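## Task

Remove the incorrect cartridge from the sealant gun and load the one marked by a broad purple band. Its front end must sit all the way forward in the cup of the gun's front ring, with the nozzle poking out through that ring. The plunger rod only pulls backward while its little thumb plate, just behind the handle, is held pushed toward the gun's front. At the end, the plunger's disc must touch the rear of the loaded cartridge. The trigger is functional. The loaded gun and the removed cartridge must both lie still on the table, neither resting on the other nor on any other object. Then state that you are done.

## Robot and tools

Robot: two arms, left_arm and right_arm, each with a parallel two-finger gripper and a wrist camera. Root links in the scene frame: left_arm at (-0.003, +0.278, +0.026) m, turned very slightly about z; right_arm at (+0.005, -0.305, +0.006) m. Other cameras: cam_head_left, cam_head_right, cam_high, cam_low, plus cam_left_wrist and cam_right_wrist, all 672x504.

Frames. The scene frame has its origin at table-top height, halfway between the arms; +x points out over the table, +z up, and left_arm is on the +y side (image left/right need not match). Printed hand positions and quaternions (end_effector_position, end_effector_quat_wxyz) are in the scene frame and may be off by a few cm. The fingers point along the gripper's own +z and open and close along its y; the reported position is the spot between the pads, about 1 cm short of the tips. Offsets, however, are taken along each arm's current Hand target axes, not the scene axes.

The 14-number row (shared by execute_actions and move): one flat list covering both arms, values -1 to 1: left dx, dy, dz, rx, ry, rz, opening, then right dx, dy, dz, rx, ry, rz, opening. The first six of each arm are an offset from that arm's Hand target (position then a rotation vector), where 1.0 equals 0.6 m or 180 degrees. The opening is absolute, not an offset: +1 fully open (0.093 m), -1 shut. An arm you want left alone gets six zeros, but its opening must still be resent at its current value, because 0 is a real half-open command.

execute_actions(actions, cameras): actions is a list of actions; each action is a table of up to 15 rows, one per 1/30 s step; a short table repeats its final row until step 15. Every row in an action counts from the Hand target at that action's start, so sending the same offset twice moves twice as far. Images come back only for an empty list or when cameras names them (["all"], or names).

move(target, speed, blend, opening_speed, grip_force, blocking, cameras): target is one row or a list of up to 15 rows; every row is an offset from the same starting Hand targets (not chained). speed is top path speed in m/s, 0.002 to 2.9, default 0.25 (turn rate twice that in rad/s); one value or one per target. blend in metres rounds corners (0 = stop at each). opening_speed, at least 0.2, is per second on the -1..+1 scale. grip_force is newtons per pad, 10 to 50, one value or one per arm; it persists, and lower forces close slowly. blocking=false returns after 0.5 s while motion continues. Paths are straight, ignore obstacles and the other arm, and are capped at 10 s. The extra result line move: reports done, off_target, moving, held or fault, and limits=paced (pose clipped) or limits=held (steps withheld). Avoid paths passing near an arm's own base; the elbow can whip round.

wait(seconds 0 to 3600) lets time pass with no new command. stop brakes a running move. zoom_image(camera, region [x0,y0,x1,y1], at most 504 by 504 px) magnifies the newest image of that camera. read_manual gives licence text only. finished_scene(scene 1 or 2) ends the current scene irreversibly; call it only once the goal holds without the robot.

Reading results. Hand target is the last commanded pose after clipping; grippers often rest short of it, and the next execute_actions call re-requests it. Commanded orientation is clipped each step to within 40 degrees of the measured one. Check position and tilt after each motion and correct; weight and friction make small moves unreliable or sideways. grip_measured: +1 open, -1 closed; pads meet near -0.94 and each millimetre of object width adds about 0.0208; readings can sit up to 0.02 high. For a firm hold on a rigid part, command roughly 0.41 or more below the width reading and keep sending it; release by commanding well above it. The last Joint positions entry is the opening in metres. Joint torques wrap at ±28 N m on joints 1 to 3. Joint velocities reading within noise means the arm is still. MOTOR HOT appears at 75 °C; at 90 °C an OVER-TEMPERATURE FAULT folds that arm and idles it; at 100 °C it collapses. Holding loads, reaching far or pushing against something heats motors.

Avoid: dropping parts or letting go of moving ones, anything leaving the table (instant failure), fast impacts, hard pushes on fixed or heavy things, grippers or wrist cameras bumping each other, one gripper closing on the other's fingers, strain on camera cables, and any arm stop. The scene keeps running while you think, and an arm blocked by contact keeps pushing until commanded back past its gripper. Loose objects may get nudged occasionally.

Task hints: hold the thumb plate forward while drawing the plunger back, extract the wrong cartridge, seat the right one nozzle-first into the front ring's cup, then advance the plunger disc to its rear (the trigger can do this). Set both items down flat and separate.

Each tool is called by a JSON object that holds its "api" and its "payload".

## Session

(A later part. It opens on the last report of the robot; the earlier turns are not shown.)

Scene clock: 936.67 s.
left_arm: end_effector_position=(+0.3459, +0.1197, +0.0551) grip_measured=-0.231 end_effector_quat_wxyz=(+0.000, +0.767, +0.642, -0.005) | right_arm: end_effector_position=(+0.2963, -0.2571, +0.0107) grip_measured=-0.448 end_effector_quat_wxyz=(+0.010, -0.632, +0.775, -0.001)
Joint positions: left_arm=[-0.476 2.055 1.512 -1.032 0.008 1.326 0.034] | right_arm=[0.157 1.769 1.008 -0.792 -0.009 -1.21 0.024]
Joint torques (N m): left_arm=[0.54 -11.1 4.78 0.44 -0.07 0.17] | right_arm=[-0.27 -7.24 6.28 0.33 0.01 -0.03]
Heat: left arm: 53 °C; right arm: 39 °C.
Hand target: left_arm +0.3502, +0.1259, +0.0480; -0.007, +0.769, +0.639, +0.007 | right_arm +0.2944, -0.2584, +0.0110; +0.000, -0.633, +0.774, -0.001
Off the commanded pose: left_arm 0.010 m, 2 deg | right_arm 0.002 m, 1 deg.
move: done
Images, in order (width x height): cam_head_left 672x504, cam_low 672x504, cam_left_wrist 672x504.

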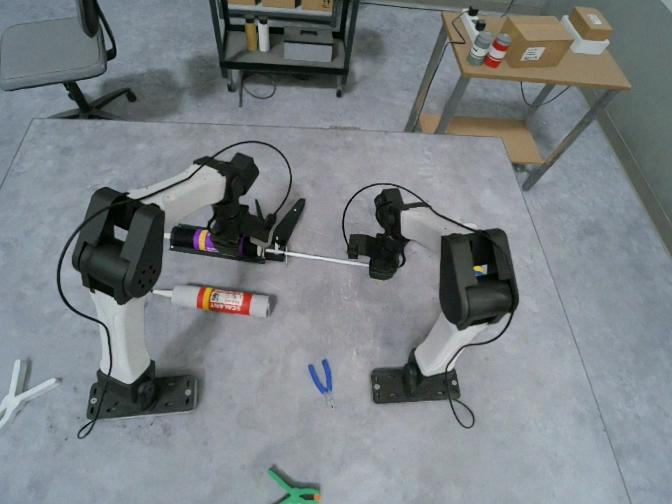

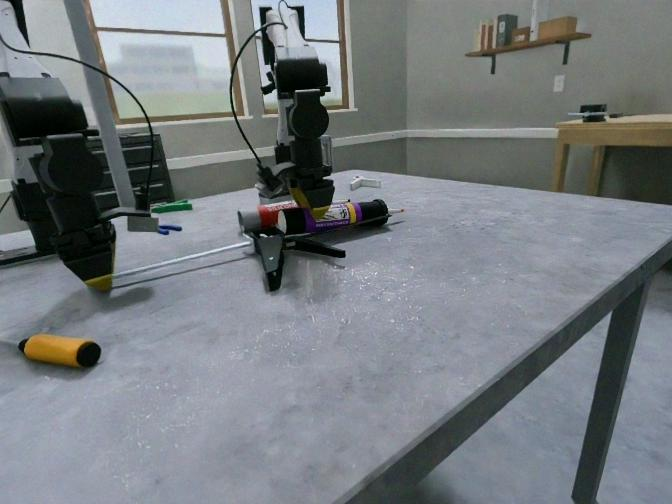

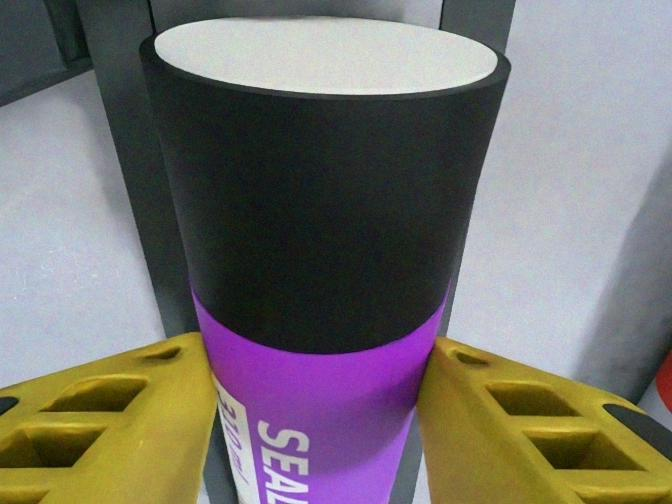

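{"api": "move", "payload": {"target": [[0.0,0.0,0.035,0,0.0,0,-0.7,0,0,0.0,0,0,0,-0.7]], "speed": 0.06, "cameras": ["cam_left_wrist","cam_low","cam_head_left"]}}

{"api": "zoom_image", "payload": {"camera": "cam_low", "region": [250, 170, 410, 270]}}

{"api": "zoom_image", "payload": {"camera": "cam_head_left", "region": [150, 200, 310, 290]}}

Scene clock: 942.30 s.
left_arm: end_effector_position=(+0.3481, +0.1200, +0.0395) grip_measured=-0.226 end_effector_quat_wxyz=(+0.003, +0.764, +0.645, +0.001) | right_arm: end_effector_position=(+0.2961, -0.2572, +0.0106) grip_measured=-0.448 end_effector_quat_wxyz=(+0.010, -0.632, +0.775, +0.000)
Joint positions: left_arm=[-0.476 2.072 1.472 -0.965 0.001 1.317 0.034] | right_arm=[0.157 1.769 1.008 -0.793 -0.009 -1.21 0.024]
Joint torques (N m): left_arm=[0.68 -10.07 4.22 0.53 -0.01 0.27] | right_arm=[-0.28 -7.16 6.43 0.38 0 -0.03]
Heat: left arm: 53 °C; right arm: 39 °C.
Hand target: left_arm +0.3501, +0.1263, +0.0270; -0.007, +0.769, +0.639, +0.007 | right_arm +0.2944, -0.2584, +0.0110; +0.000, -0.633, +0.774, -0.001
Off the commanded pose: left_arm 0.014 m, 2 deg | right_arm 0.002 m, 1 deg.
move: off_target (left_arm)
Images, in order (width x height): cam_head_left 672x504, cam_low 672x504, cam_left_wrist 672x504.

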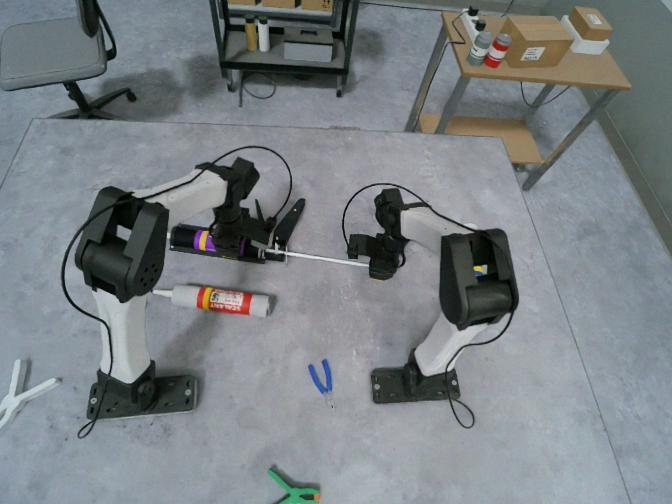

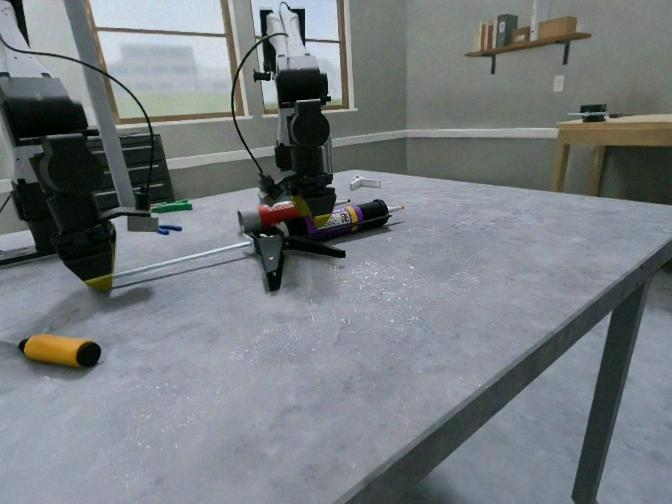

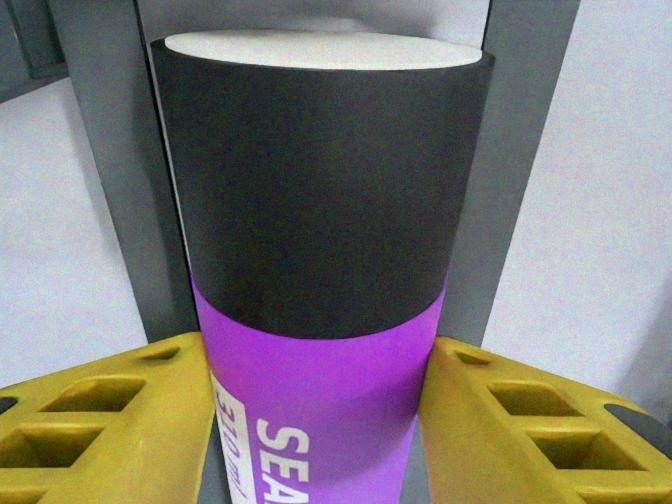

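Scaled by 3.150 from the camera's image (finer frame: 960x720).

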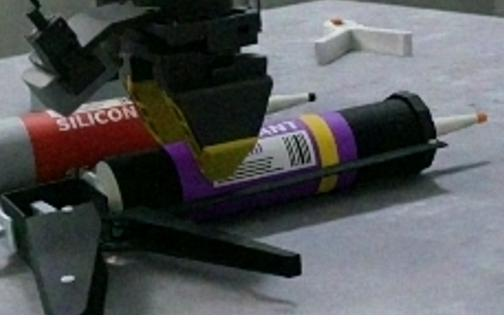

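Scaled by 3.150 from the camera's image (finer frame: 960x720).

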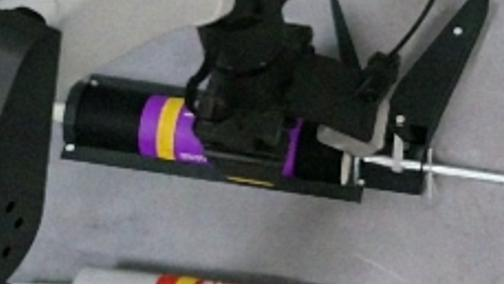

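{"api": "move", "payload": {"target": [[0.02,0.0,-0.01,0,0.0,0,-0.7,0,0,0.0,0,0,0,-0.7],[0.0,0.0,-0.015,0,0.0,0,-0.7,0,0,0.0,0,0,0,-0.7],[0.0,0.0,-0.015,0,0.0,0,0.35,0,0,0.0,0,0,0,-0.7],[0.0,0.0,-0.2,0,0.0,0,0.35,0,0,0.0,0,0,0,-0.7]], "speed": 0.1, "opening_speed": 1.0, "cameras": ["cam_left_wrist","cam_low","cam_head_left","cam_high"]}}

{"api": "zoom_image", "payload": {"camera": "cam_high", "region": [300, 180, 420, 320]}}

{"api": "zoom_image", "payload": {"camera": "cam_head_left", "region": [150, 200, 310, 290]}}

Scene clock: 954.43 s.
left_arm: end_effector_position=(+0.3474, +0.1259, +0.1296) grip_measured=+0.347 end_effector_quat_wxyz=(-0.025, +0.765, +0.643, -0.006) | right_arm: end_effector_position=(+0.2958, -0.2561, +0.0107) grip_measured=-0.448 end_effector_quat_wxyz=(+0.011, -0.632, +0.775, +0.001)
Joint positions: left_arm=[-0.469 2.047 1.799 -1.372 -0.012 1.329 0.062] | right_arm=[0.159 1.769 1.008 -0.793 -0.013 -1.209 0.024]
Joint torques (N m): left_arm=[-0.42 -15.65 7.19 0.1 0.1 0.07] | right_arm=[-0.42 -7.12 6.34 0.35 0.07 -0.05]
Heat: left arm: 55 °C; right arm: 39 °C.
Hand target: left_arm +0.3499, +0.1239, +0.1469; -0.007, +0.769, +0.639, +0.007 | right_arm +0.2943, -0.2584, +0.0110; +0.000, -0.633, +0.774, +0.000
Off the commanded pose: left_arm 0.018 m, 3 deg | right_arm 0.003 m, 1 deg.
move: off_target (left_arm)
Images, in order (width x height): cam_head_left 672x504, cam_high 672x504, cam_low 672x504, cam_left_wrist 672x504.

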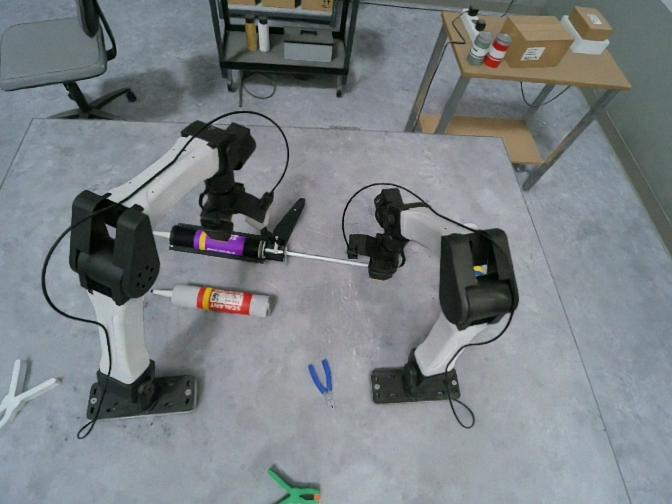

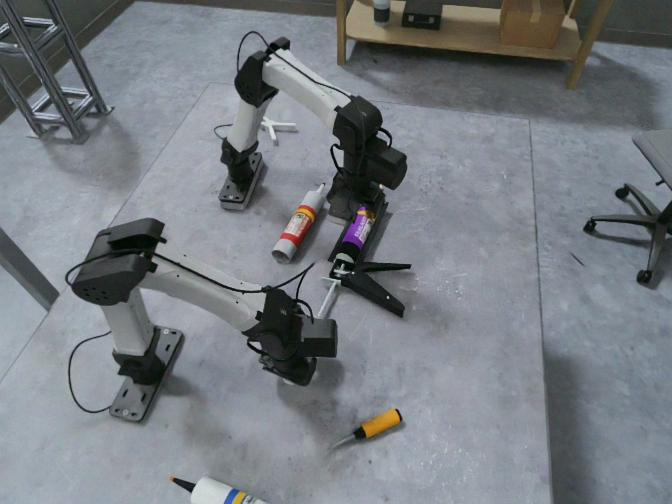

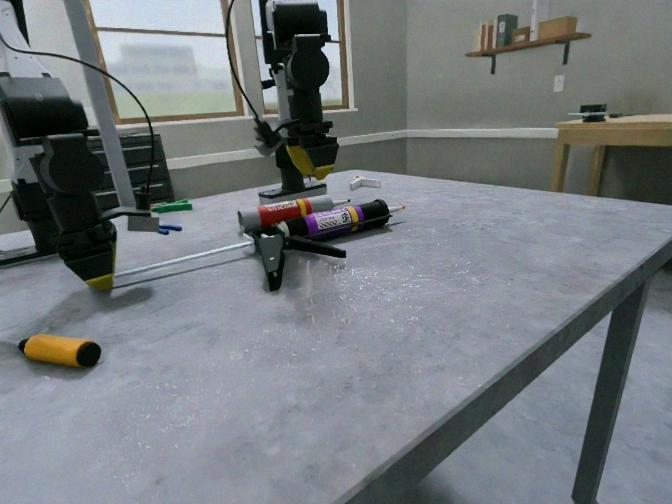

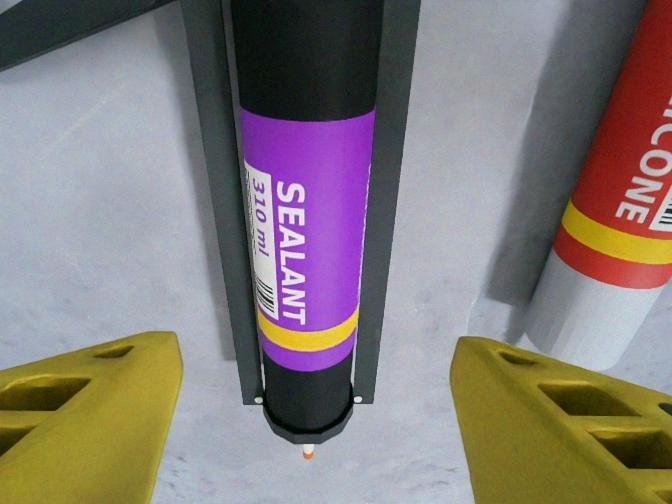

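Scaled by 3.600 from the camera's image (finer frame: 960x720).

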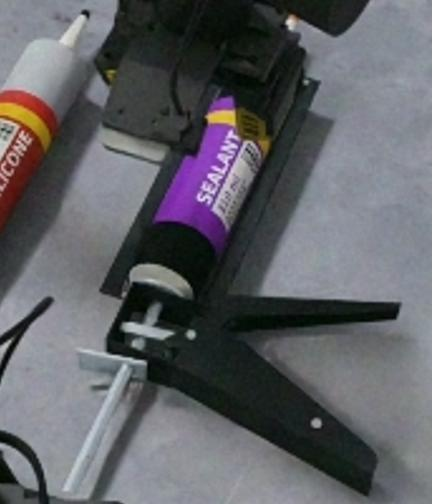

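Scaled by 3.150 from the camera's image (finer frame: 960x720).

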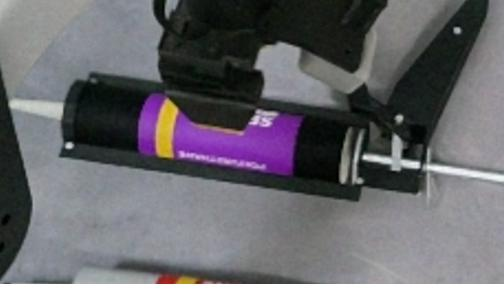

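{"api": "move", "payload": {"target": [[0.045,0.144,0.0,0,-0.05,0,-1,0,0,0.0,0,0,0,-0.7],[0.045,0.144,0.10,0,-0.111,0,-1,0,0,0.0,0,0,0,-0.7]], "speed": 0.2, "blend": 0.01, "cameras": ["cam_left_wrist","cam_head_left","cam_low"]}}

Scene clock: 968.67 s.
left_arm: end_effector_position=(+0.4421, +0.1356, +0.0971) grip_measured=-0.980 end_effector_quat_wxyz=(+0.109, +0.757, +0.633, -0.118) | right_arm: end_effector_position=(+0.2958, -0.2561, +0.0107) grip_measured=-0.448 end_effector_quat_wxyz=(+0.011, -0.632, +0.775, +0.001)
Joint positions: left_arm=[-0.25 2.354 2.133 -1.327 0.321 1.55 0] | right_arm=[0.159 1.769 1.008 -0.793 -0.013 -1.209 0.024]
Joint torques (N m): left_arm=[0.17 -14.09 4.21 0.39 0.45 0.13] | right_arm=[-0.4 -7.09 6.26 0.36 0.03 -0.07]
Heat: left arm: 59 °C; right arm: 39 °C.
Hand target: left_arm +0.4400, +0.1358, +0.0873; +0.104, +0.759, +0.631, -0.126 | right_arm +0.2943, -0.2584, +0.0110; +0.000, -0.633, +0.774, +0.000
Off the commanded pose: left_arm 0.010 m, 1 deg | right_arm 0.003 m, 1 deg.
move: done
Images, in order (width x height): cam_head_left 672x504, cam_low 672x504, cam_left_wrist 672x504.

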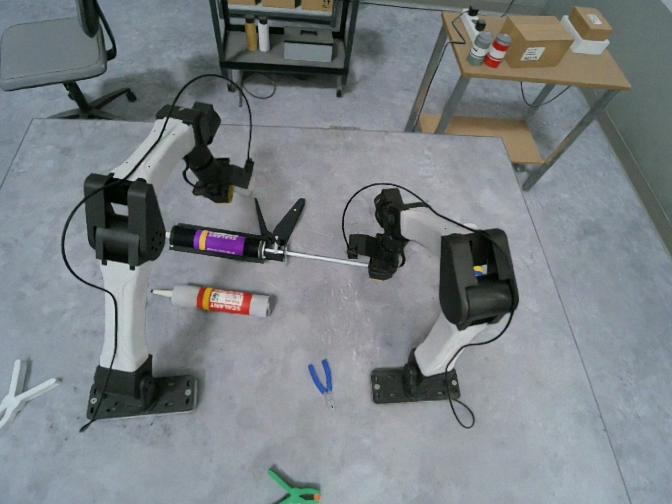

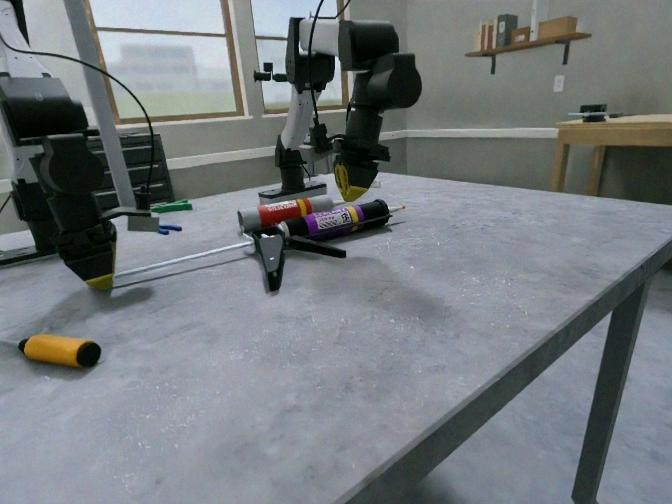

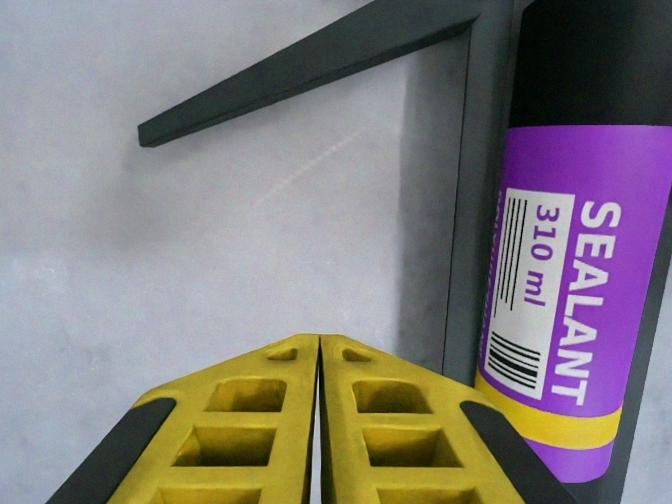

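{"api": "move", "payload": {"target": [[-0.0433,0.017,0.149,0,0.0,0,-1,0,0,0.0,0,0,0,-0.7]], "speed": 0.12, "cameras": ["cam_left_wrist","cam_head_left","cam_low"]}}

Scene clock: 1003.87 s.
left_arm: end_effector_position=(+0.4438, +0.0827, +0.0280) grip_measured=-0.980 end_effector_quat_wxyz=(+0.115, +0.762, +0.626, -0.117) | right_arm: end_effector_position=(+0.2958, -0.2561, +0.0107) grip_measured=-0.448 end_effector_quat_wxyz=(+0.011, -0.632, +0.775, +0.001)
Joint positions: left_arm=[-0.356 2.436 2.001 -1.068 0.323 1.453 0] | right_arm=[0.159 1.769 1.008 -0.793 -0.013 -1.209 0.024]
Joint torques (N m): left_arm=[-0.27 -13 4.67 0.52 0.41 -0.13] | right_arm=[-0.43 -6.99 6.32 0.37 0.04 -0.07]
Heat: left arm: 58 °C; right arm: 39 °C.
Hand target: left_arm +0.4401, +0.0814, +0.0112; +0.104, +0.759, +0.631, -0.127 | right_arm +0.2943, -0.2584, +0.0110; +0.000, -0.633, +0.774, +0.000
Off the commanded pose: left_arm 0.017 m, 2 deg | right_arm 0.003 m, 1 deg.
move: off_target (left_arm)
Images, in order (width x height): cam_head_left 672x504, cam_low 672x504, cam_left_wrist 672x504.

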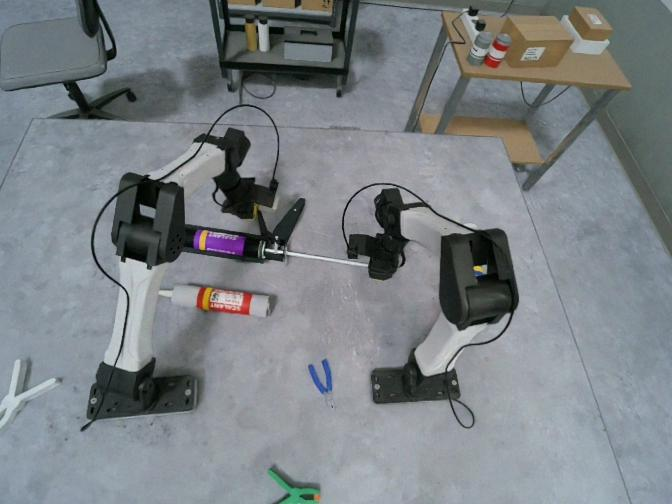

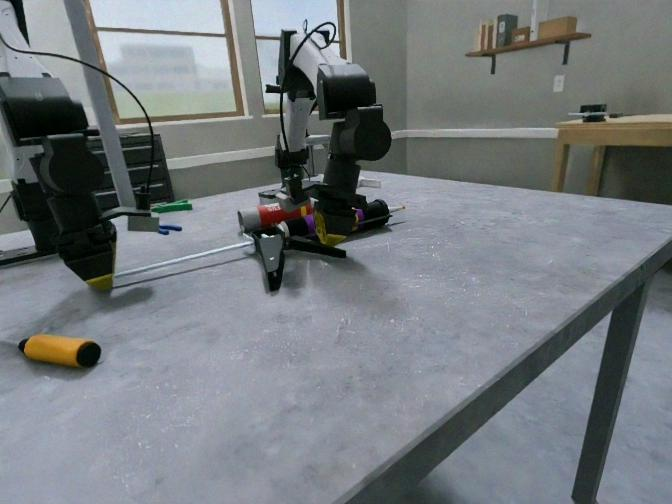

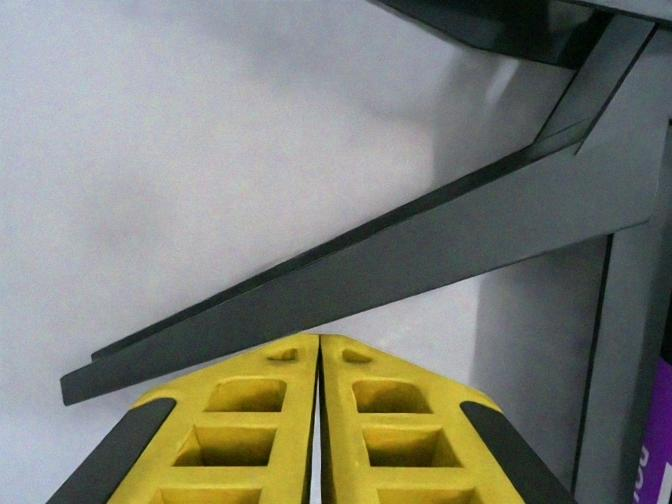

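{"api": "move", "payload": {"target": [[-0.05,0.0,0.018,0,0.0,0,-1,0,0,0.0,0,0,0,-0.7]], "speed": 0.05, "cameras": ["cam_left_wrist","cam_head_left"]}}

{"api": "move", "payload": {"target": [[-0.03,0.0,0.01,0,0.0,0,-1,0,0,0.0,0,0,0,-0.7]], "speed": 0.05, "cameras": ["cam_left_wrist","cam_head_left"]}}

{"api": "zoom_image", "payload": {"camera": "cam_head_left", "region": [230, 190, 330, 280]}}

Scene clock: 1010.53 s.
left_arm: end_effector_position=(+0.4440, +0.0686, +0.0267) grip_measured=-0.980 end_effector_quat_wxyz=(+0.111, +0.754, +0.639, -0.100) | right_arm: end_effector_position=(+0.2959, -0.2571, +0.0106) grip_measured=-0.448 end_effector_quat_wxyz=(+0.009, -0.632, +0.775, -0.001)
Joint positions: left_arm=[-0.396 2.436 2.001 -1.04 0.286 1.381 0] | right_arm=[0.159 1.769 1.008 -0.793 -0.007 -1.209 0.024]
Joint torques (N m): left_arm=[-2.36 -11.92 6.42 0.45 0.68 -0.09] | right_arm=[-0.34 -7.12 6.39 0.39 -0.01 -0.05]
Heat: left arm: 60 °C; right arm: 39 °C.
Hand target: left_arm +0.4342, +0.0500, +0.0107; +0.104, +0.759, +0.631, -0.127 | right_arm +0.2943, -0.2584, +0.0110; +0.000, -0.633, +0.774, +0.000
Off the commanded pose: left_arm 0.026 m, 3 deg | right_arm 0.002 m, 1 deg.
move: off_target (left_arm)
Images, in order (width x height): cam_head_left 672x504, cam_left_wrist 672x504.

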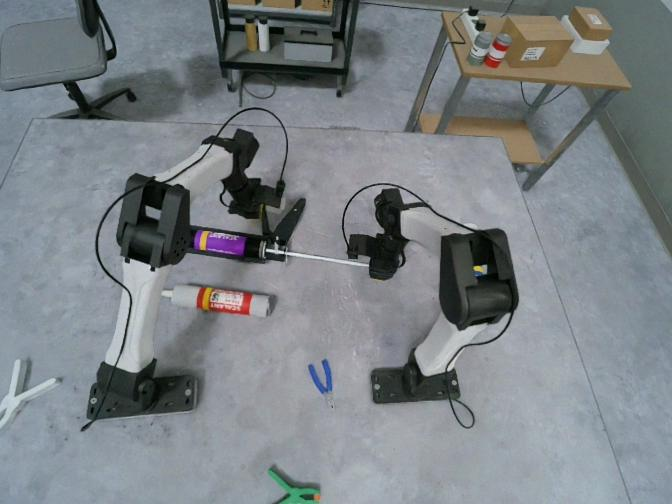

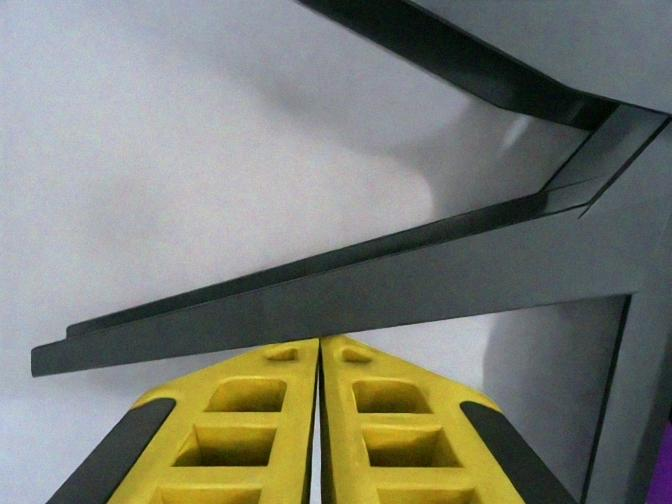

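Scene clock: 1011.43 s.
left_arm: end_effector_position=(+0.4443, +0.0604, +0.0269) grip_measured=-0.980 end_effector_quat_wxyz=(+0.106, +0.750, +0.647, -0.087) | right_arm: end_effector_position=(+0.2942, -0.2599, +0.0106) grip_measured=-0.448 end_effector_quat_wxyz=(+0.002, -0.631, +0.775, -0.005)
Joint positions: left_arm=[-0.422 2.441 2.015 -1.038 0.253 1.338 0] | right_arm=[0.158 1.769 1.008 -0.802 0.007 -1.209 0.024]
Joint torques (N m): left_arm=[-3.29 -11.49 6.84 0.47 0.91 -0.06] | right_arm=[-0.31 -7.24 6.26 0.45 -0.14 -0.07]
Heat: left arm: 60 °C; right arm: 39 °C.
Hand target: left_arm +0.4308, +0.0313, +0.0109; +0.104, +0.759, +0.631, -0.127 | right_arm +0.2943, -0.2584, +0.0110; +0.000, -0.633, +0.774, +0.000
Off the commanded pose: left_arm 0.036 m, 5 deg | right_arm 0.002 m, 1 deg.
move: off_target (left_arm)
Images, in order (width x height): cam_head_left 672x504, cam_left_wrist 672x504.

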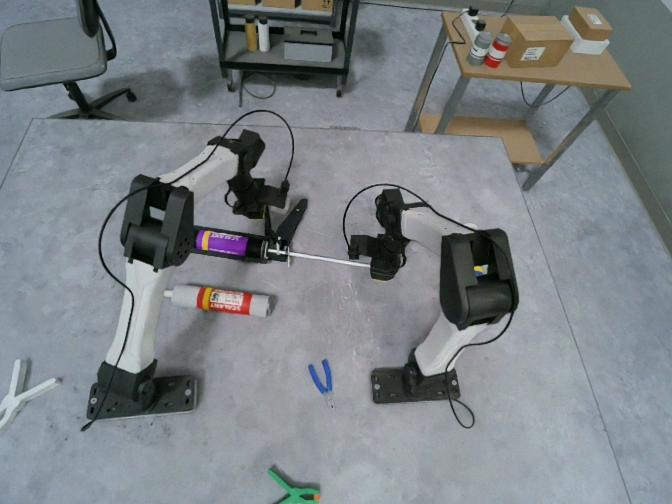

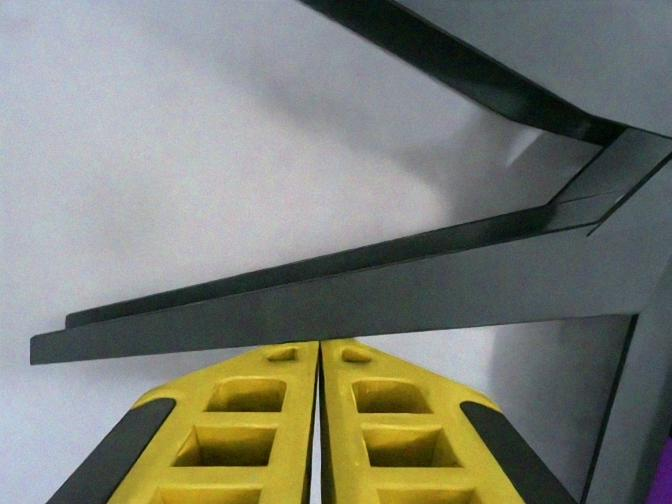

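Scaled by 5.040 from the camera's image (finer frame: 960x720).

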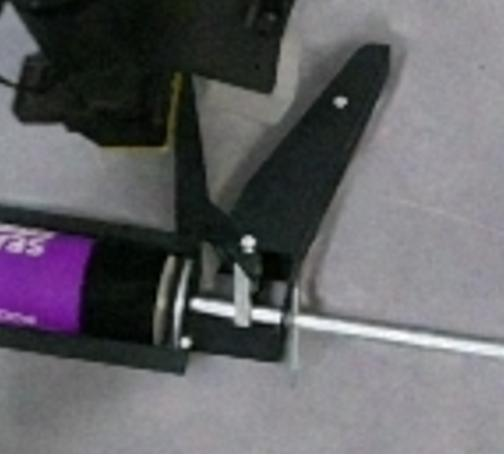

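{"api": "move", "payload": {"target": [[-0.03,0.0,0.01,0,0.0,0,-1,0,0,0.0,0,0,0,-0.7]], "speed": 0.05, "cameras": ["cam_left_wrist","cam_head_left"]}}

{"api": "zoom_image", "payload": {"camera": "cam_head_left", "region": [230, 190, 330, 280]}}

Scene clock: 1016.87 s.
left_arm: end_effector_position=(+0.4476, +0.0441, +0.0263) grip_measured=-0.980 end_effector_quat_wxyz=(+0.111, +0.750, +0.648, -0.076) | right_arm: end_effector_position=(+0.2934, -0.2614, +0.0106) grip_measured=-0.448 end_effector_quat_wxyz=(-0.002, -0.631, +0.775, -0.007)
Joint positions: left_arm=[-0.456 2.46 2.047 -1.022 0.234 1.299 0] | right_arm=[0.158 1.769 1.008 -0.806 0.015 -1.209 0.024]
Joint torques (N m): left_arm=[-3.54 -11.92 6.91 0.36 1.03 -0.08] | right_arm=[-0.36 -7.09 6.31 0.47 -0.25 -0.04]
Heat: left arm: 61 °C; right arm: 39 °C.
Hand target: left_arm +0.4273, +0.0128, +0.0109; +0.104, +0.759, +0.631, -0.127 | right_arm +0.2943, -0.2584, +0.0110; +0.000, -0.633, +0.774, +0.000
Off the commanded pose: left_arm 0.040 m, 6 deg | right_arm 0.003 m, 1 deg.
move: off_target (left_arm)
Images, in order (width x height): cam_head_left 672x504, cam_left_wrist 672x504.

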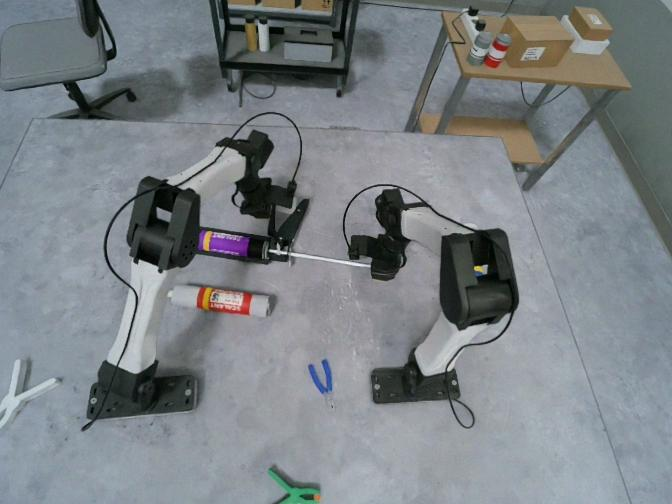

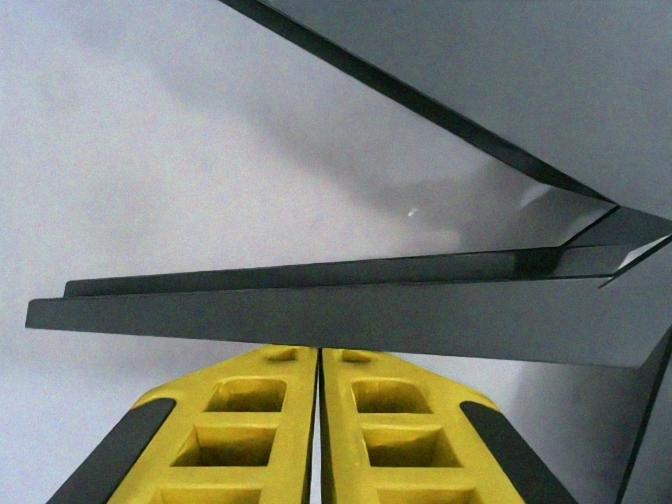

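Scaled by 5.040 from the camera's image (finer frame: 960x720).

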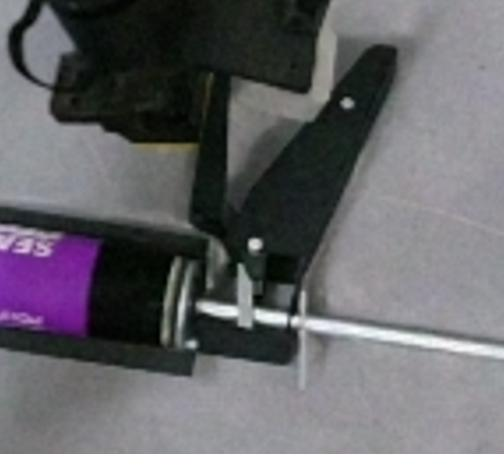

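{"api": "move", "payload": {"target": [[-0.03,0.0,0.01,0,0.0,0,-1,0,0,0.0,0,0,0,-0.7]], "speed": 0.05, "cameras": ["cam_left_wrist","cam_head_left"]}}

{"api": "zoom_image", "payload": {"camera": "cam_head_left", "region": [230, 190, 330, 280]}}

Scene clock: 1022.60 s.
left_arm: end_effector_position=(+0.4489, +0.0309, +0.0264) grip_measured=-0.980 end_effector_quat_wxyz=(+0.112, +0.750, +0.648, -0.067) | right_arm: end_effector_position=(+0.2922, -0.2638, +0.0107) grip_measured=-0.448 end_effector_quat_wxyz=(-0.008, -0.632, +0.775, -0.011)
Joint positions: left_arm=[-0.485 2.48 2.083 -1.024 0.214 1.269 0] | right_arm=[0.158 1.769 1.008 -0.813 0.028 -1.209 0.024]
Joint torques (N m): left_arm=[-4.16 -12.1 7.02 0.35 1.15 -0.19] | right_arm=[-0.36 -7.06 6.24 0.55 -0.37 -0.06]
Heat: left arm: 60 °C; right arm: 39 °C.
Hand target: left_arm +0.4238, -0.0059, +0.0111; +0.104, +0.759, +0.631, -0.127 | right_arm +0.2944, -0.2584, +0.0110; +0.000, -0.633, +0.774, +0.000
Off the commanded pose: left_arm 0.047 m, 7 deg | right_arm 0.006 m, 2 deg.
move: off_target (left_arm)
Images, in order (width x height): cam_head_left 672x504, cam_left_wrist 672x504.

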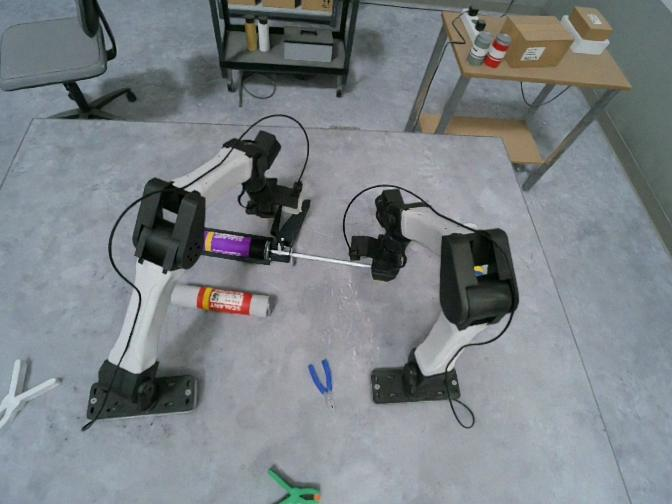

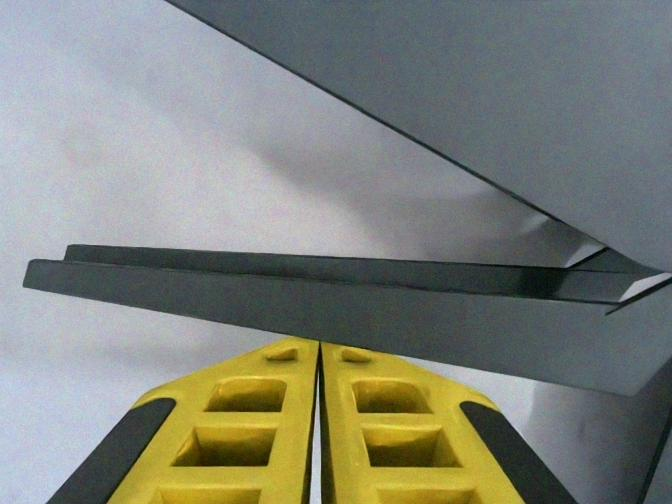

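Scaled by 5.040 from the camera's image (finer frame: 960x720).

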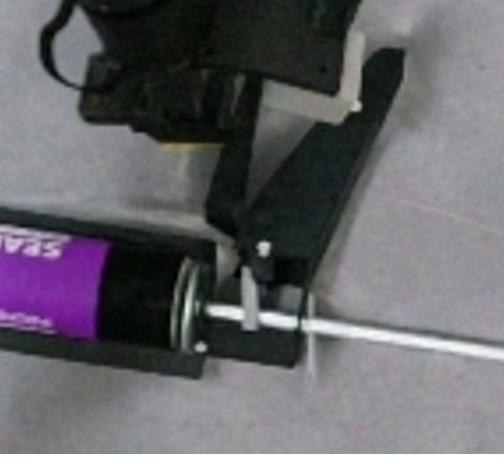

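{"api": "move", "payload": {"target": [[0.13,-0.02,-0.06,0,0.0,0,-1,0,0,0.0,0,0,0,-0.7],[0.10,-0.04,-0.25,0,0.0,0,-1,0,0,0.0,0,0,0,-0.7],[-0.02,-0.15,-0.25,0,0.09,0,-1,0,0,0.0,0,0,0,-0.7]], "speed": 0.15, "cameras": ["cam_left_wrist","cam_head_left"]}}

{"api": "zoom_image", "payload": {"camera": "cam_head_left", "region": [150, 190, 310, 280]}}

Scene clock: 1035.83 s.
left_arm: end_effector_position=(+0.3458, +0.0420, +0.1443) grip_measured=-0.980 end_effector_quat_wxyz=(+0.008, +0.773, +0.634, -0.025) | right_arm: end_effector_position=(+0.2921, -0.2638, +0.0107) grip_measured=-0.448 end_effector_quat_wxyz=(-0.008, -0.632, +0.775, -0.011)
Joint positions: left_arm=[-0.628 2.175 2.055 -1.451 0.053 1.194 0] | right_arm=[0.158 1.769 1.008 -0.813 0.028 -1.209 0.024]
Joint torques (N m): left_arm=[0.14 -17.62 4.48 0.18 0.12 -0.14] | right_arm=[-0.4 -7.09 6.3 0.56 -0.39 -0.06]
Heat: left arm: 64 °C; right arm: 39 °C.
Hand target: left_arm +0.3424, +0.0470, +0.1570; +0.014, +0.769, +0.639, -0.019 | right_arm +0.2943, -0.2584, +0.0110; +0.000, -0.633, +0.774, +0.000
Off the commanded pose: left_arm 0.014 m, 1 deg | right_arm 0.006 m, 2 deg.
move: off_target (left_arm)
Images, in order (width x height): cam_head_left 672x504, cam_left_wrist 672x504.

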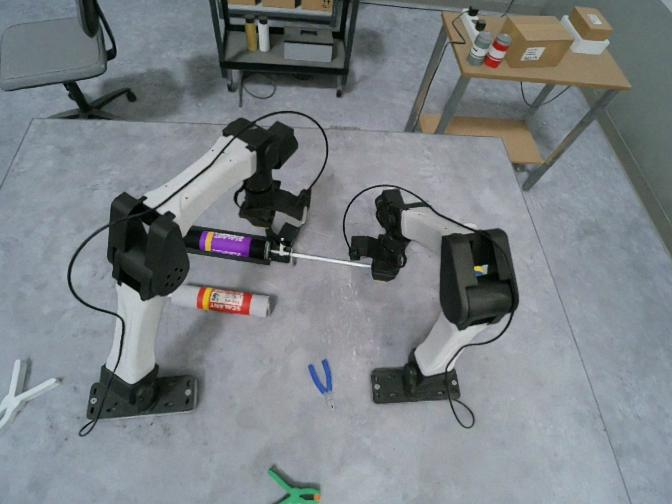

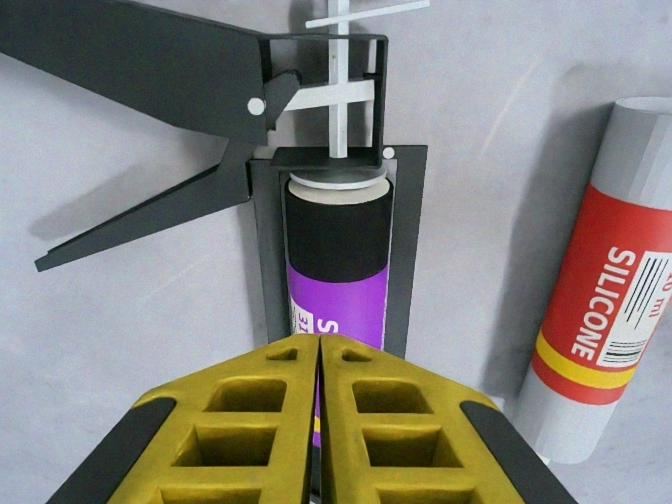

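Scaled by 3.150 from the camera's image (finer frame: 960x720).

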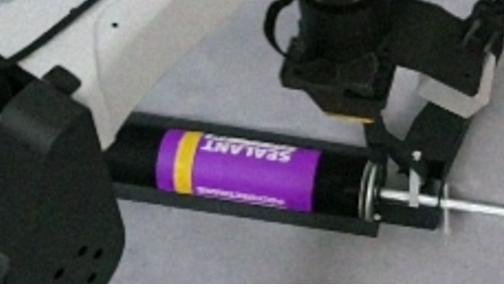

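{"api": "zoom_image", "payload": {"camera": "cam_left_wrist", "region": [240, 0, 440, 230]}}

Scaled by 2.191 from the camera's image (finer frame: 960x720).

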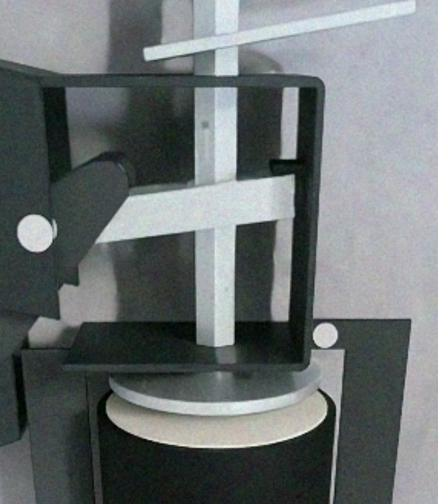

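{"api": "move", "payload": {"target": [[0.095,0.15,0.044,0,-0.09,0,-1,0,0,0.0,0,0,0,-0.7],[0.0987,0.15,0.232,0,-0.09,0,-1,0,0,0.0,0,0,0,-0.7]], "speed": 0.18, "blend": 0.01, "cameras": ["cam_left_wrist"]}}

Scene clock: 1066.43 s.
left_arm: end_effector_position=(+0.4447, +0.0862, +0.0287) grip_measured=-0.980 end_effector_quat_wxyz=(+0.112, +0.755, +0.636, -0.117) | right_arm: end_effector_position=(+0.2921, -0.2638, +0.0107) grip_measured=-0.448 end_effector_quat_wxyz=(-0.008, -0.632, +0.775, -0.011)
Joint positions: left_arm=[-0.35 2.437 2.005 -1.076 0.32 1.436 0] | right_arm=[0.158 1.769 1.008 -0.813 0.028 -1.209 0.024]
Joint torques (N m): left_arm=[-0.61 -13.45 4.92 0.46 0.43 0.1] | right_arm=[-0.28 -7.13 6.28 0.55 -0.36 -0.02]
Heat: left arm: 67 °C; right arm: 39 °C.
Hand target: left_arm +0.4402, +0.0825, +0.0149; +0.104, +0.758, +0.631, -0.127 | right_arm +0.2943, -0.2584, +0.0110; +0.000, -0.633, +0.774, +0.000
Off the commanded pose: left_arm 0.015 m, 2 deg | right_arm 0.006 m, 2 deg.
move: off_target (left_arm)

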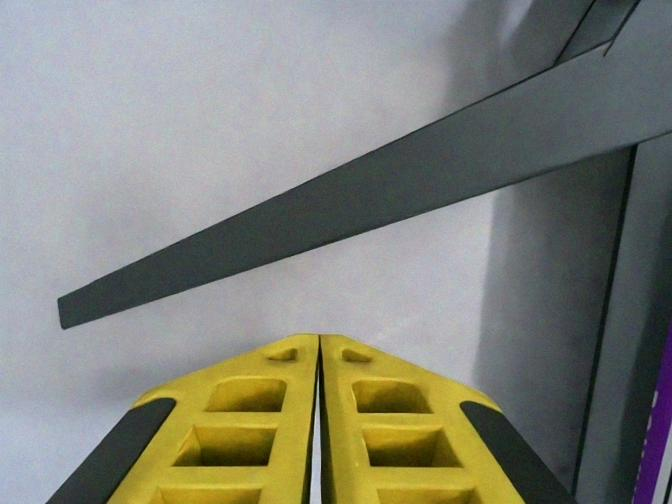

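{"api": "move", "payload": {"target": [[-0.19,0.0,0.065,0,0.0,0,-1,0,0,0.0,0,0,0,-0.7]], "speed": 0.07, "cameras": ["cam_left_wrist","cam_head_left"]}}

{"api": "zoom_image", "payload": {"camera": "cam_head_left", "region": [230, 190, 330, 280]}}

Scene clock: 1073.63 s.
left_arm: end_effector_position=(+0.4449, +0.0159, +0.0283) grip_measured=-0.980 end_effector_quat_wxyz=(+0.095, +0.746, +0.657, -0.055) | right_arm: end_effector_position=(+0.2893, -0.2703, +0.0109) grip_measured=-0.448 end_effector_quat_wxyz=(-0.022, -0.630, +0.776, -0.019)
Joint positions: left_arm=[-0.528 2.514 2.162 -1.08 0.172 1.213 0] | right_arm=[0.153 1.769 1.008 -0.828 0.054 -1.21 0.024]
Joint torques (N m): left_arm=[-5.33 -12.45 7.41 0.54 1.44 -0.21] | right_arm=[0.1 -7.23 6.32 0.68 -0.61 -0.07]
Heat: left arm: 68 °C; right arm: 39 °C.
Hand target: left_arm +0.4182, -0.0361, +0.0150; +0.104, +0.759, +0.631, -0.127 | right_arm +0.2944, -0.2584, +0.0110; +0.000, -0.633, +0.774, +0.000
Off the commanded pose: left_arm 0.060 m, 9 deg | right_arm 0.013 m, 3 deg.
move: off_target (left_arm)
Images, in order (width x height): cam_head_left 672x504, cam_left_wrist 672x504.

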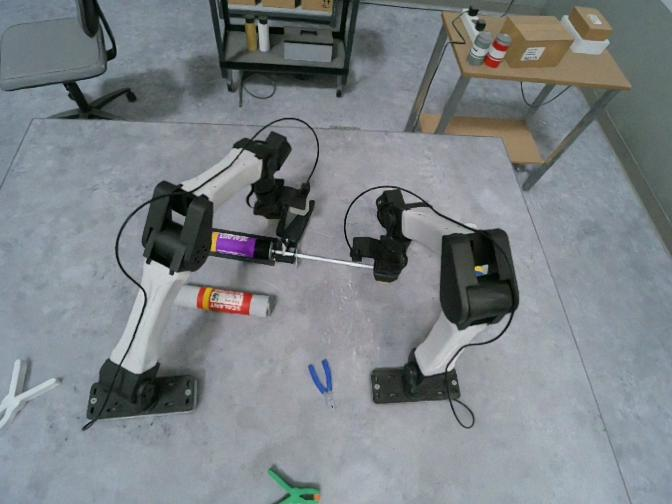

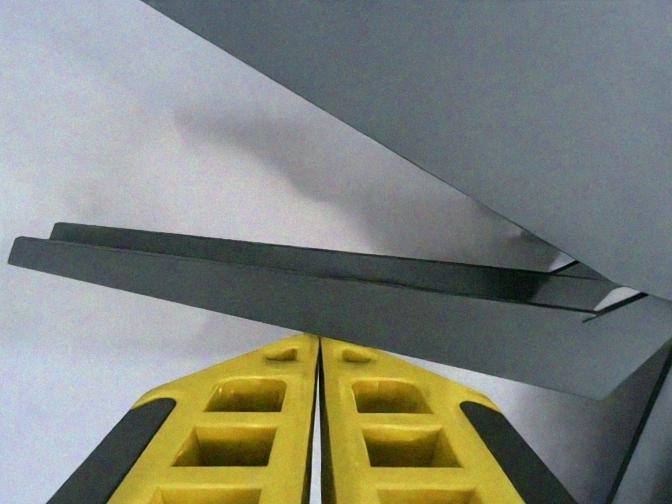

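Scaled by 5.040 from the camera's image (finer frame: 960x720).

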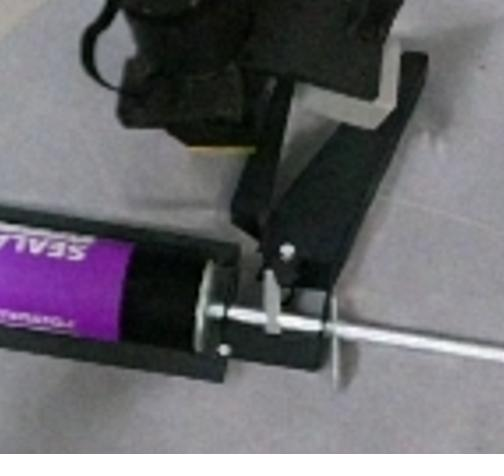

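{"api": "move", "payload": {"target": [[0.17,-0.01,-0.06,0,0.0,0,-1,0,0,0.0,0,0,0,-0.7],[0.14,-0.03,-0.25,0,0.0,0,-1,0,0,0.0,0,0,0,-0.7],[0.02,-0.17,-0.22,0,0.09,0,-1,0,0,0.0,0,0,0,-0.7]], "speed": 0.15, "cameras": ["cam_left_wrist","cam_head_left"]}}

{"api": "zoom_image", "payload": {"camera": "cam_left_wrist", "region": [240, 0, 440, 250]}}

Scene clock: 1084.30 s.
left_arm: end_effector_position=(+0.3291, +0.0319, +0.1244) grip_measured=-0.980 end_effector_quat_wxyz=(+0.003, +0.773, +0.634, -0.026) | right_arm: end_effector_position=(+0.2893, -0.2703, +0.0109) grip_measured=-0.448 end_effector_quat_wxyz=(-0.022, -0.630, +0.776, -0.019)
Joint positions: left_arm=[-0.671 2.14 1.92 -1.359 0.052 1.151 0] | right_arm=[0.153 1.769 1.008 -0.829 0.054 -1.21 0.024]
Joint torques (N m): left_arm=[0.17 -17.47 4.22 0.29 0.15 -0.13] | right_arm=[0.18 -7.25 6.31 0.68 -0.6 -0.04]
Heat: left arm: 71 °C; right arm: 39 °C.
Hand target: left_arm +0.3280, +0.0357, +0.1361; +0.014, +0.769, +0.639, -0.019 | right_arm +0.2944, -0.2584, +0.0110; +0.000, -0.633, +0.774, -0.001
Off the commanded pose: left_arm 0.012 m, 2 deg | right_arm 0.013 m, 3 deg.
move: off_target (left_arm)
Images, in order (width x height): cam_head_left 672x504, cam_left_wrist 672x504.

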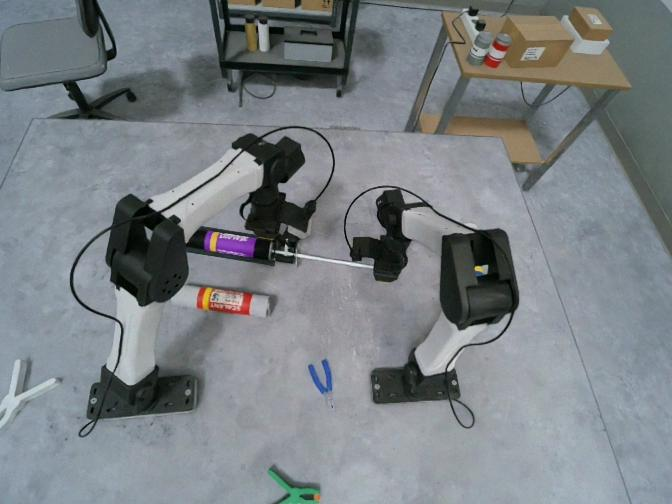

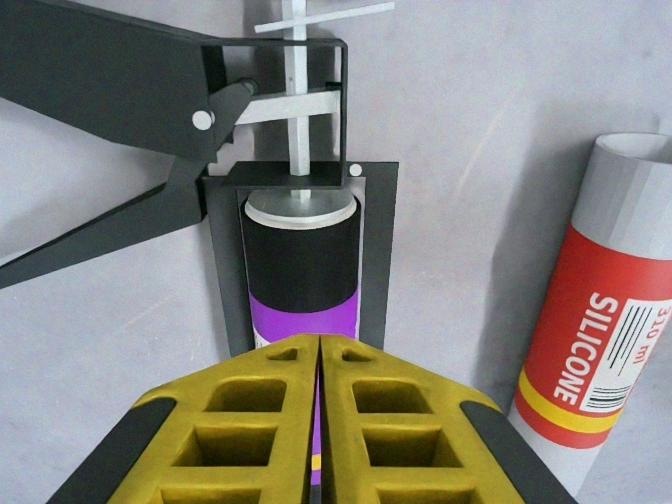

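Scaled by 2.016 from the camera's image (finer frame: 960x720).

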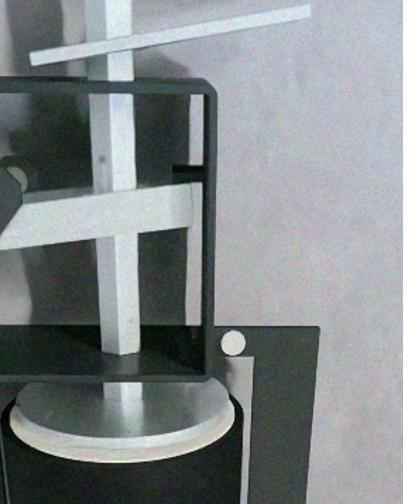

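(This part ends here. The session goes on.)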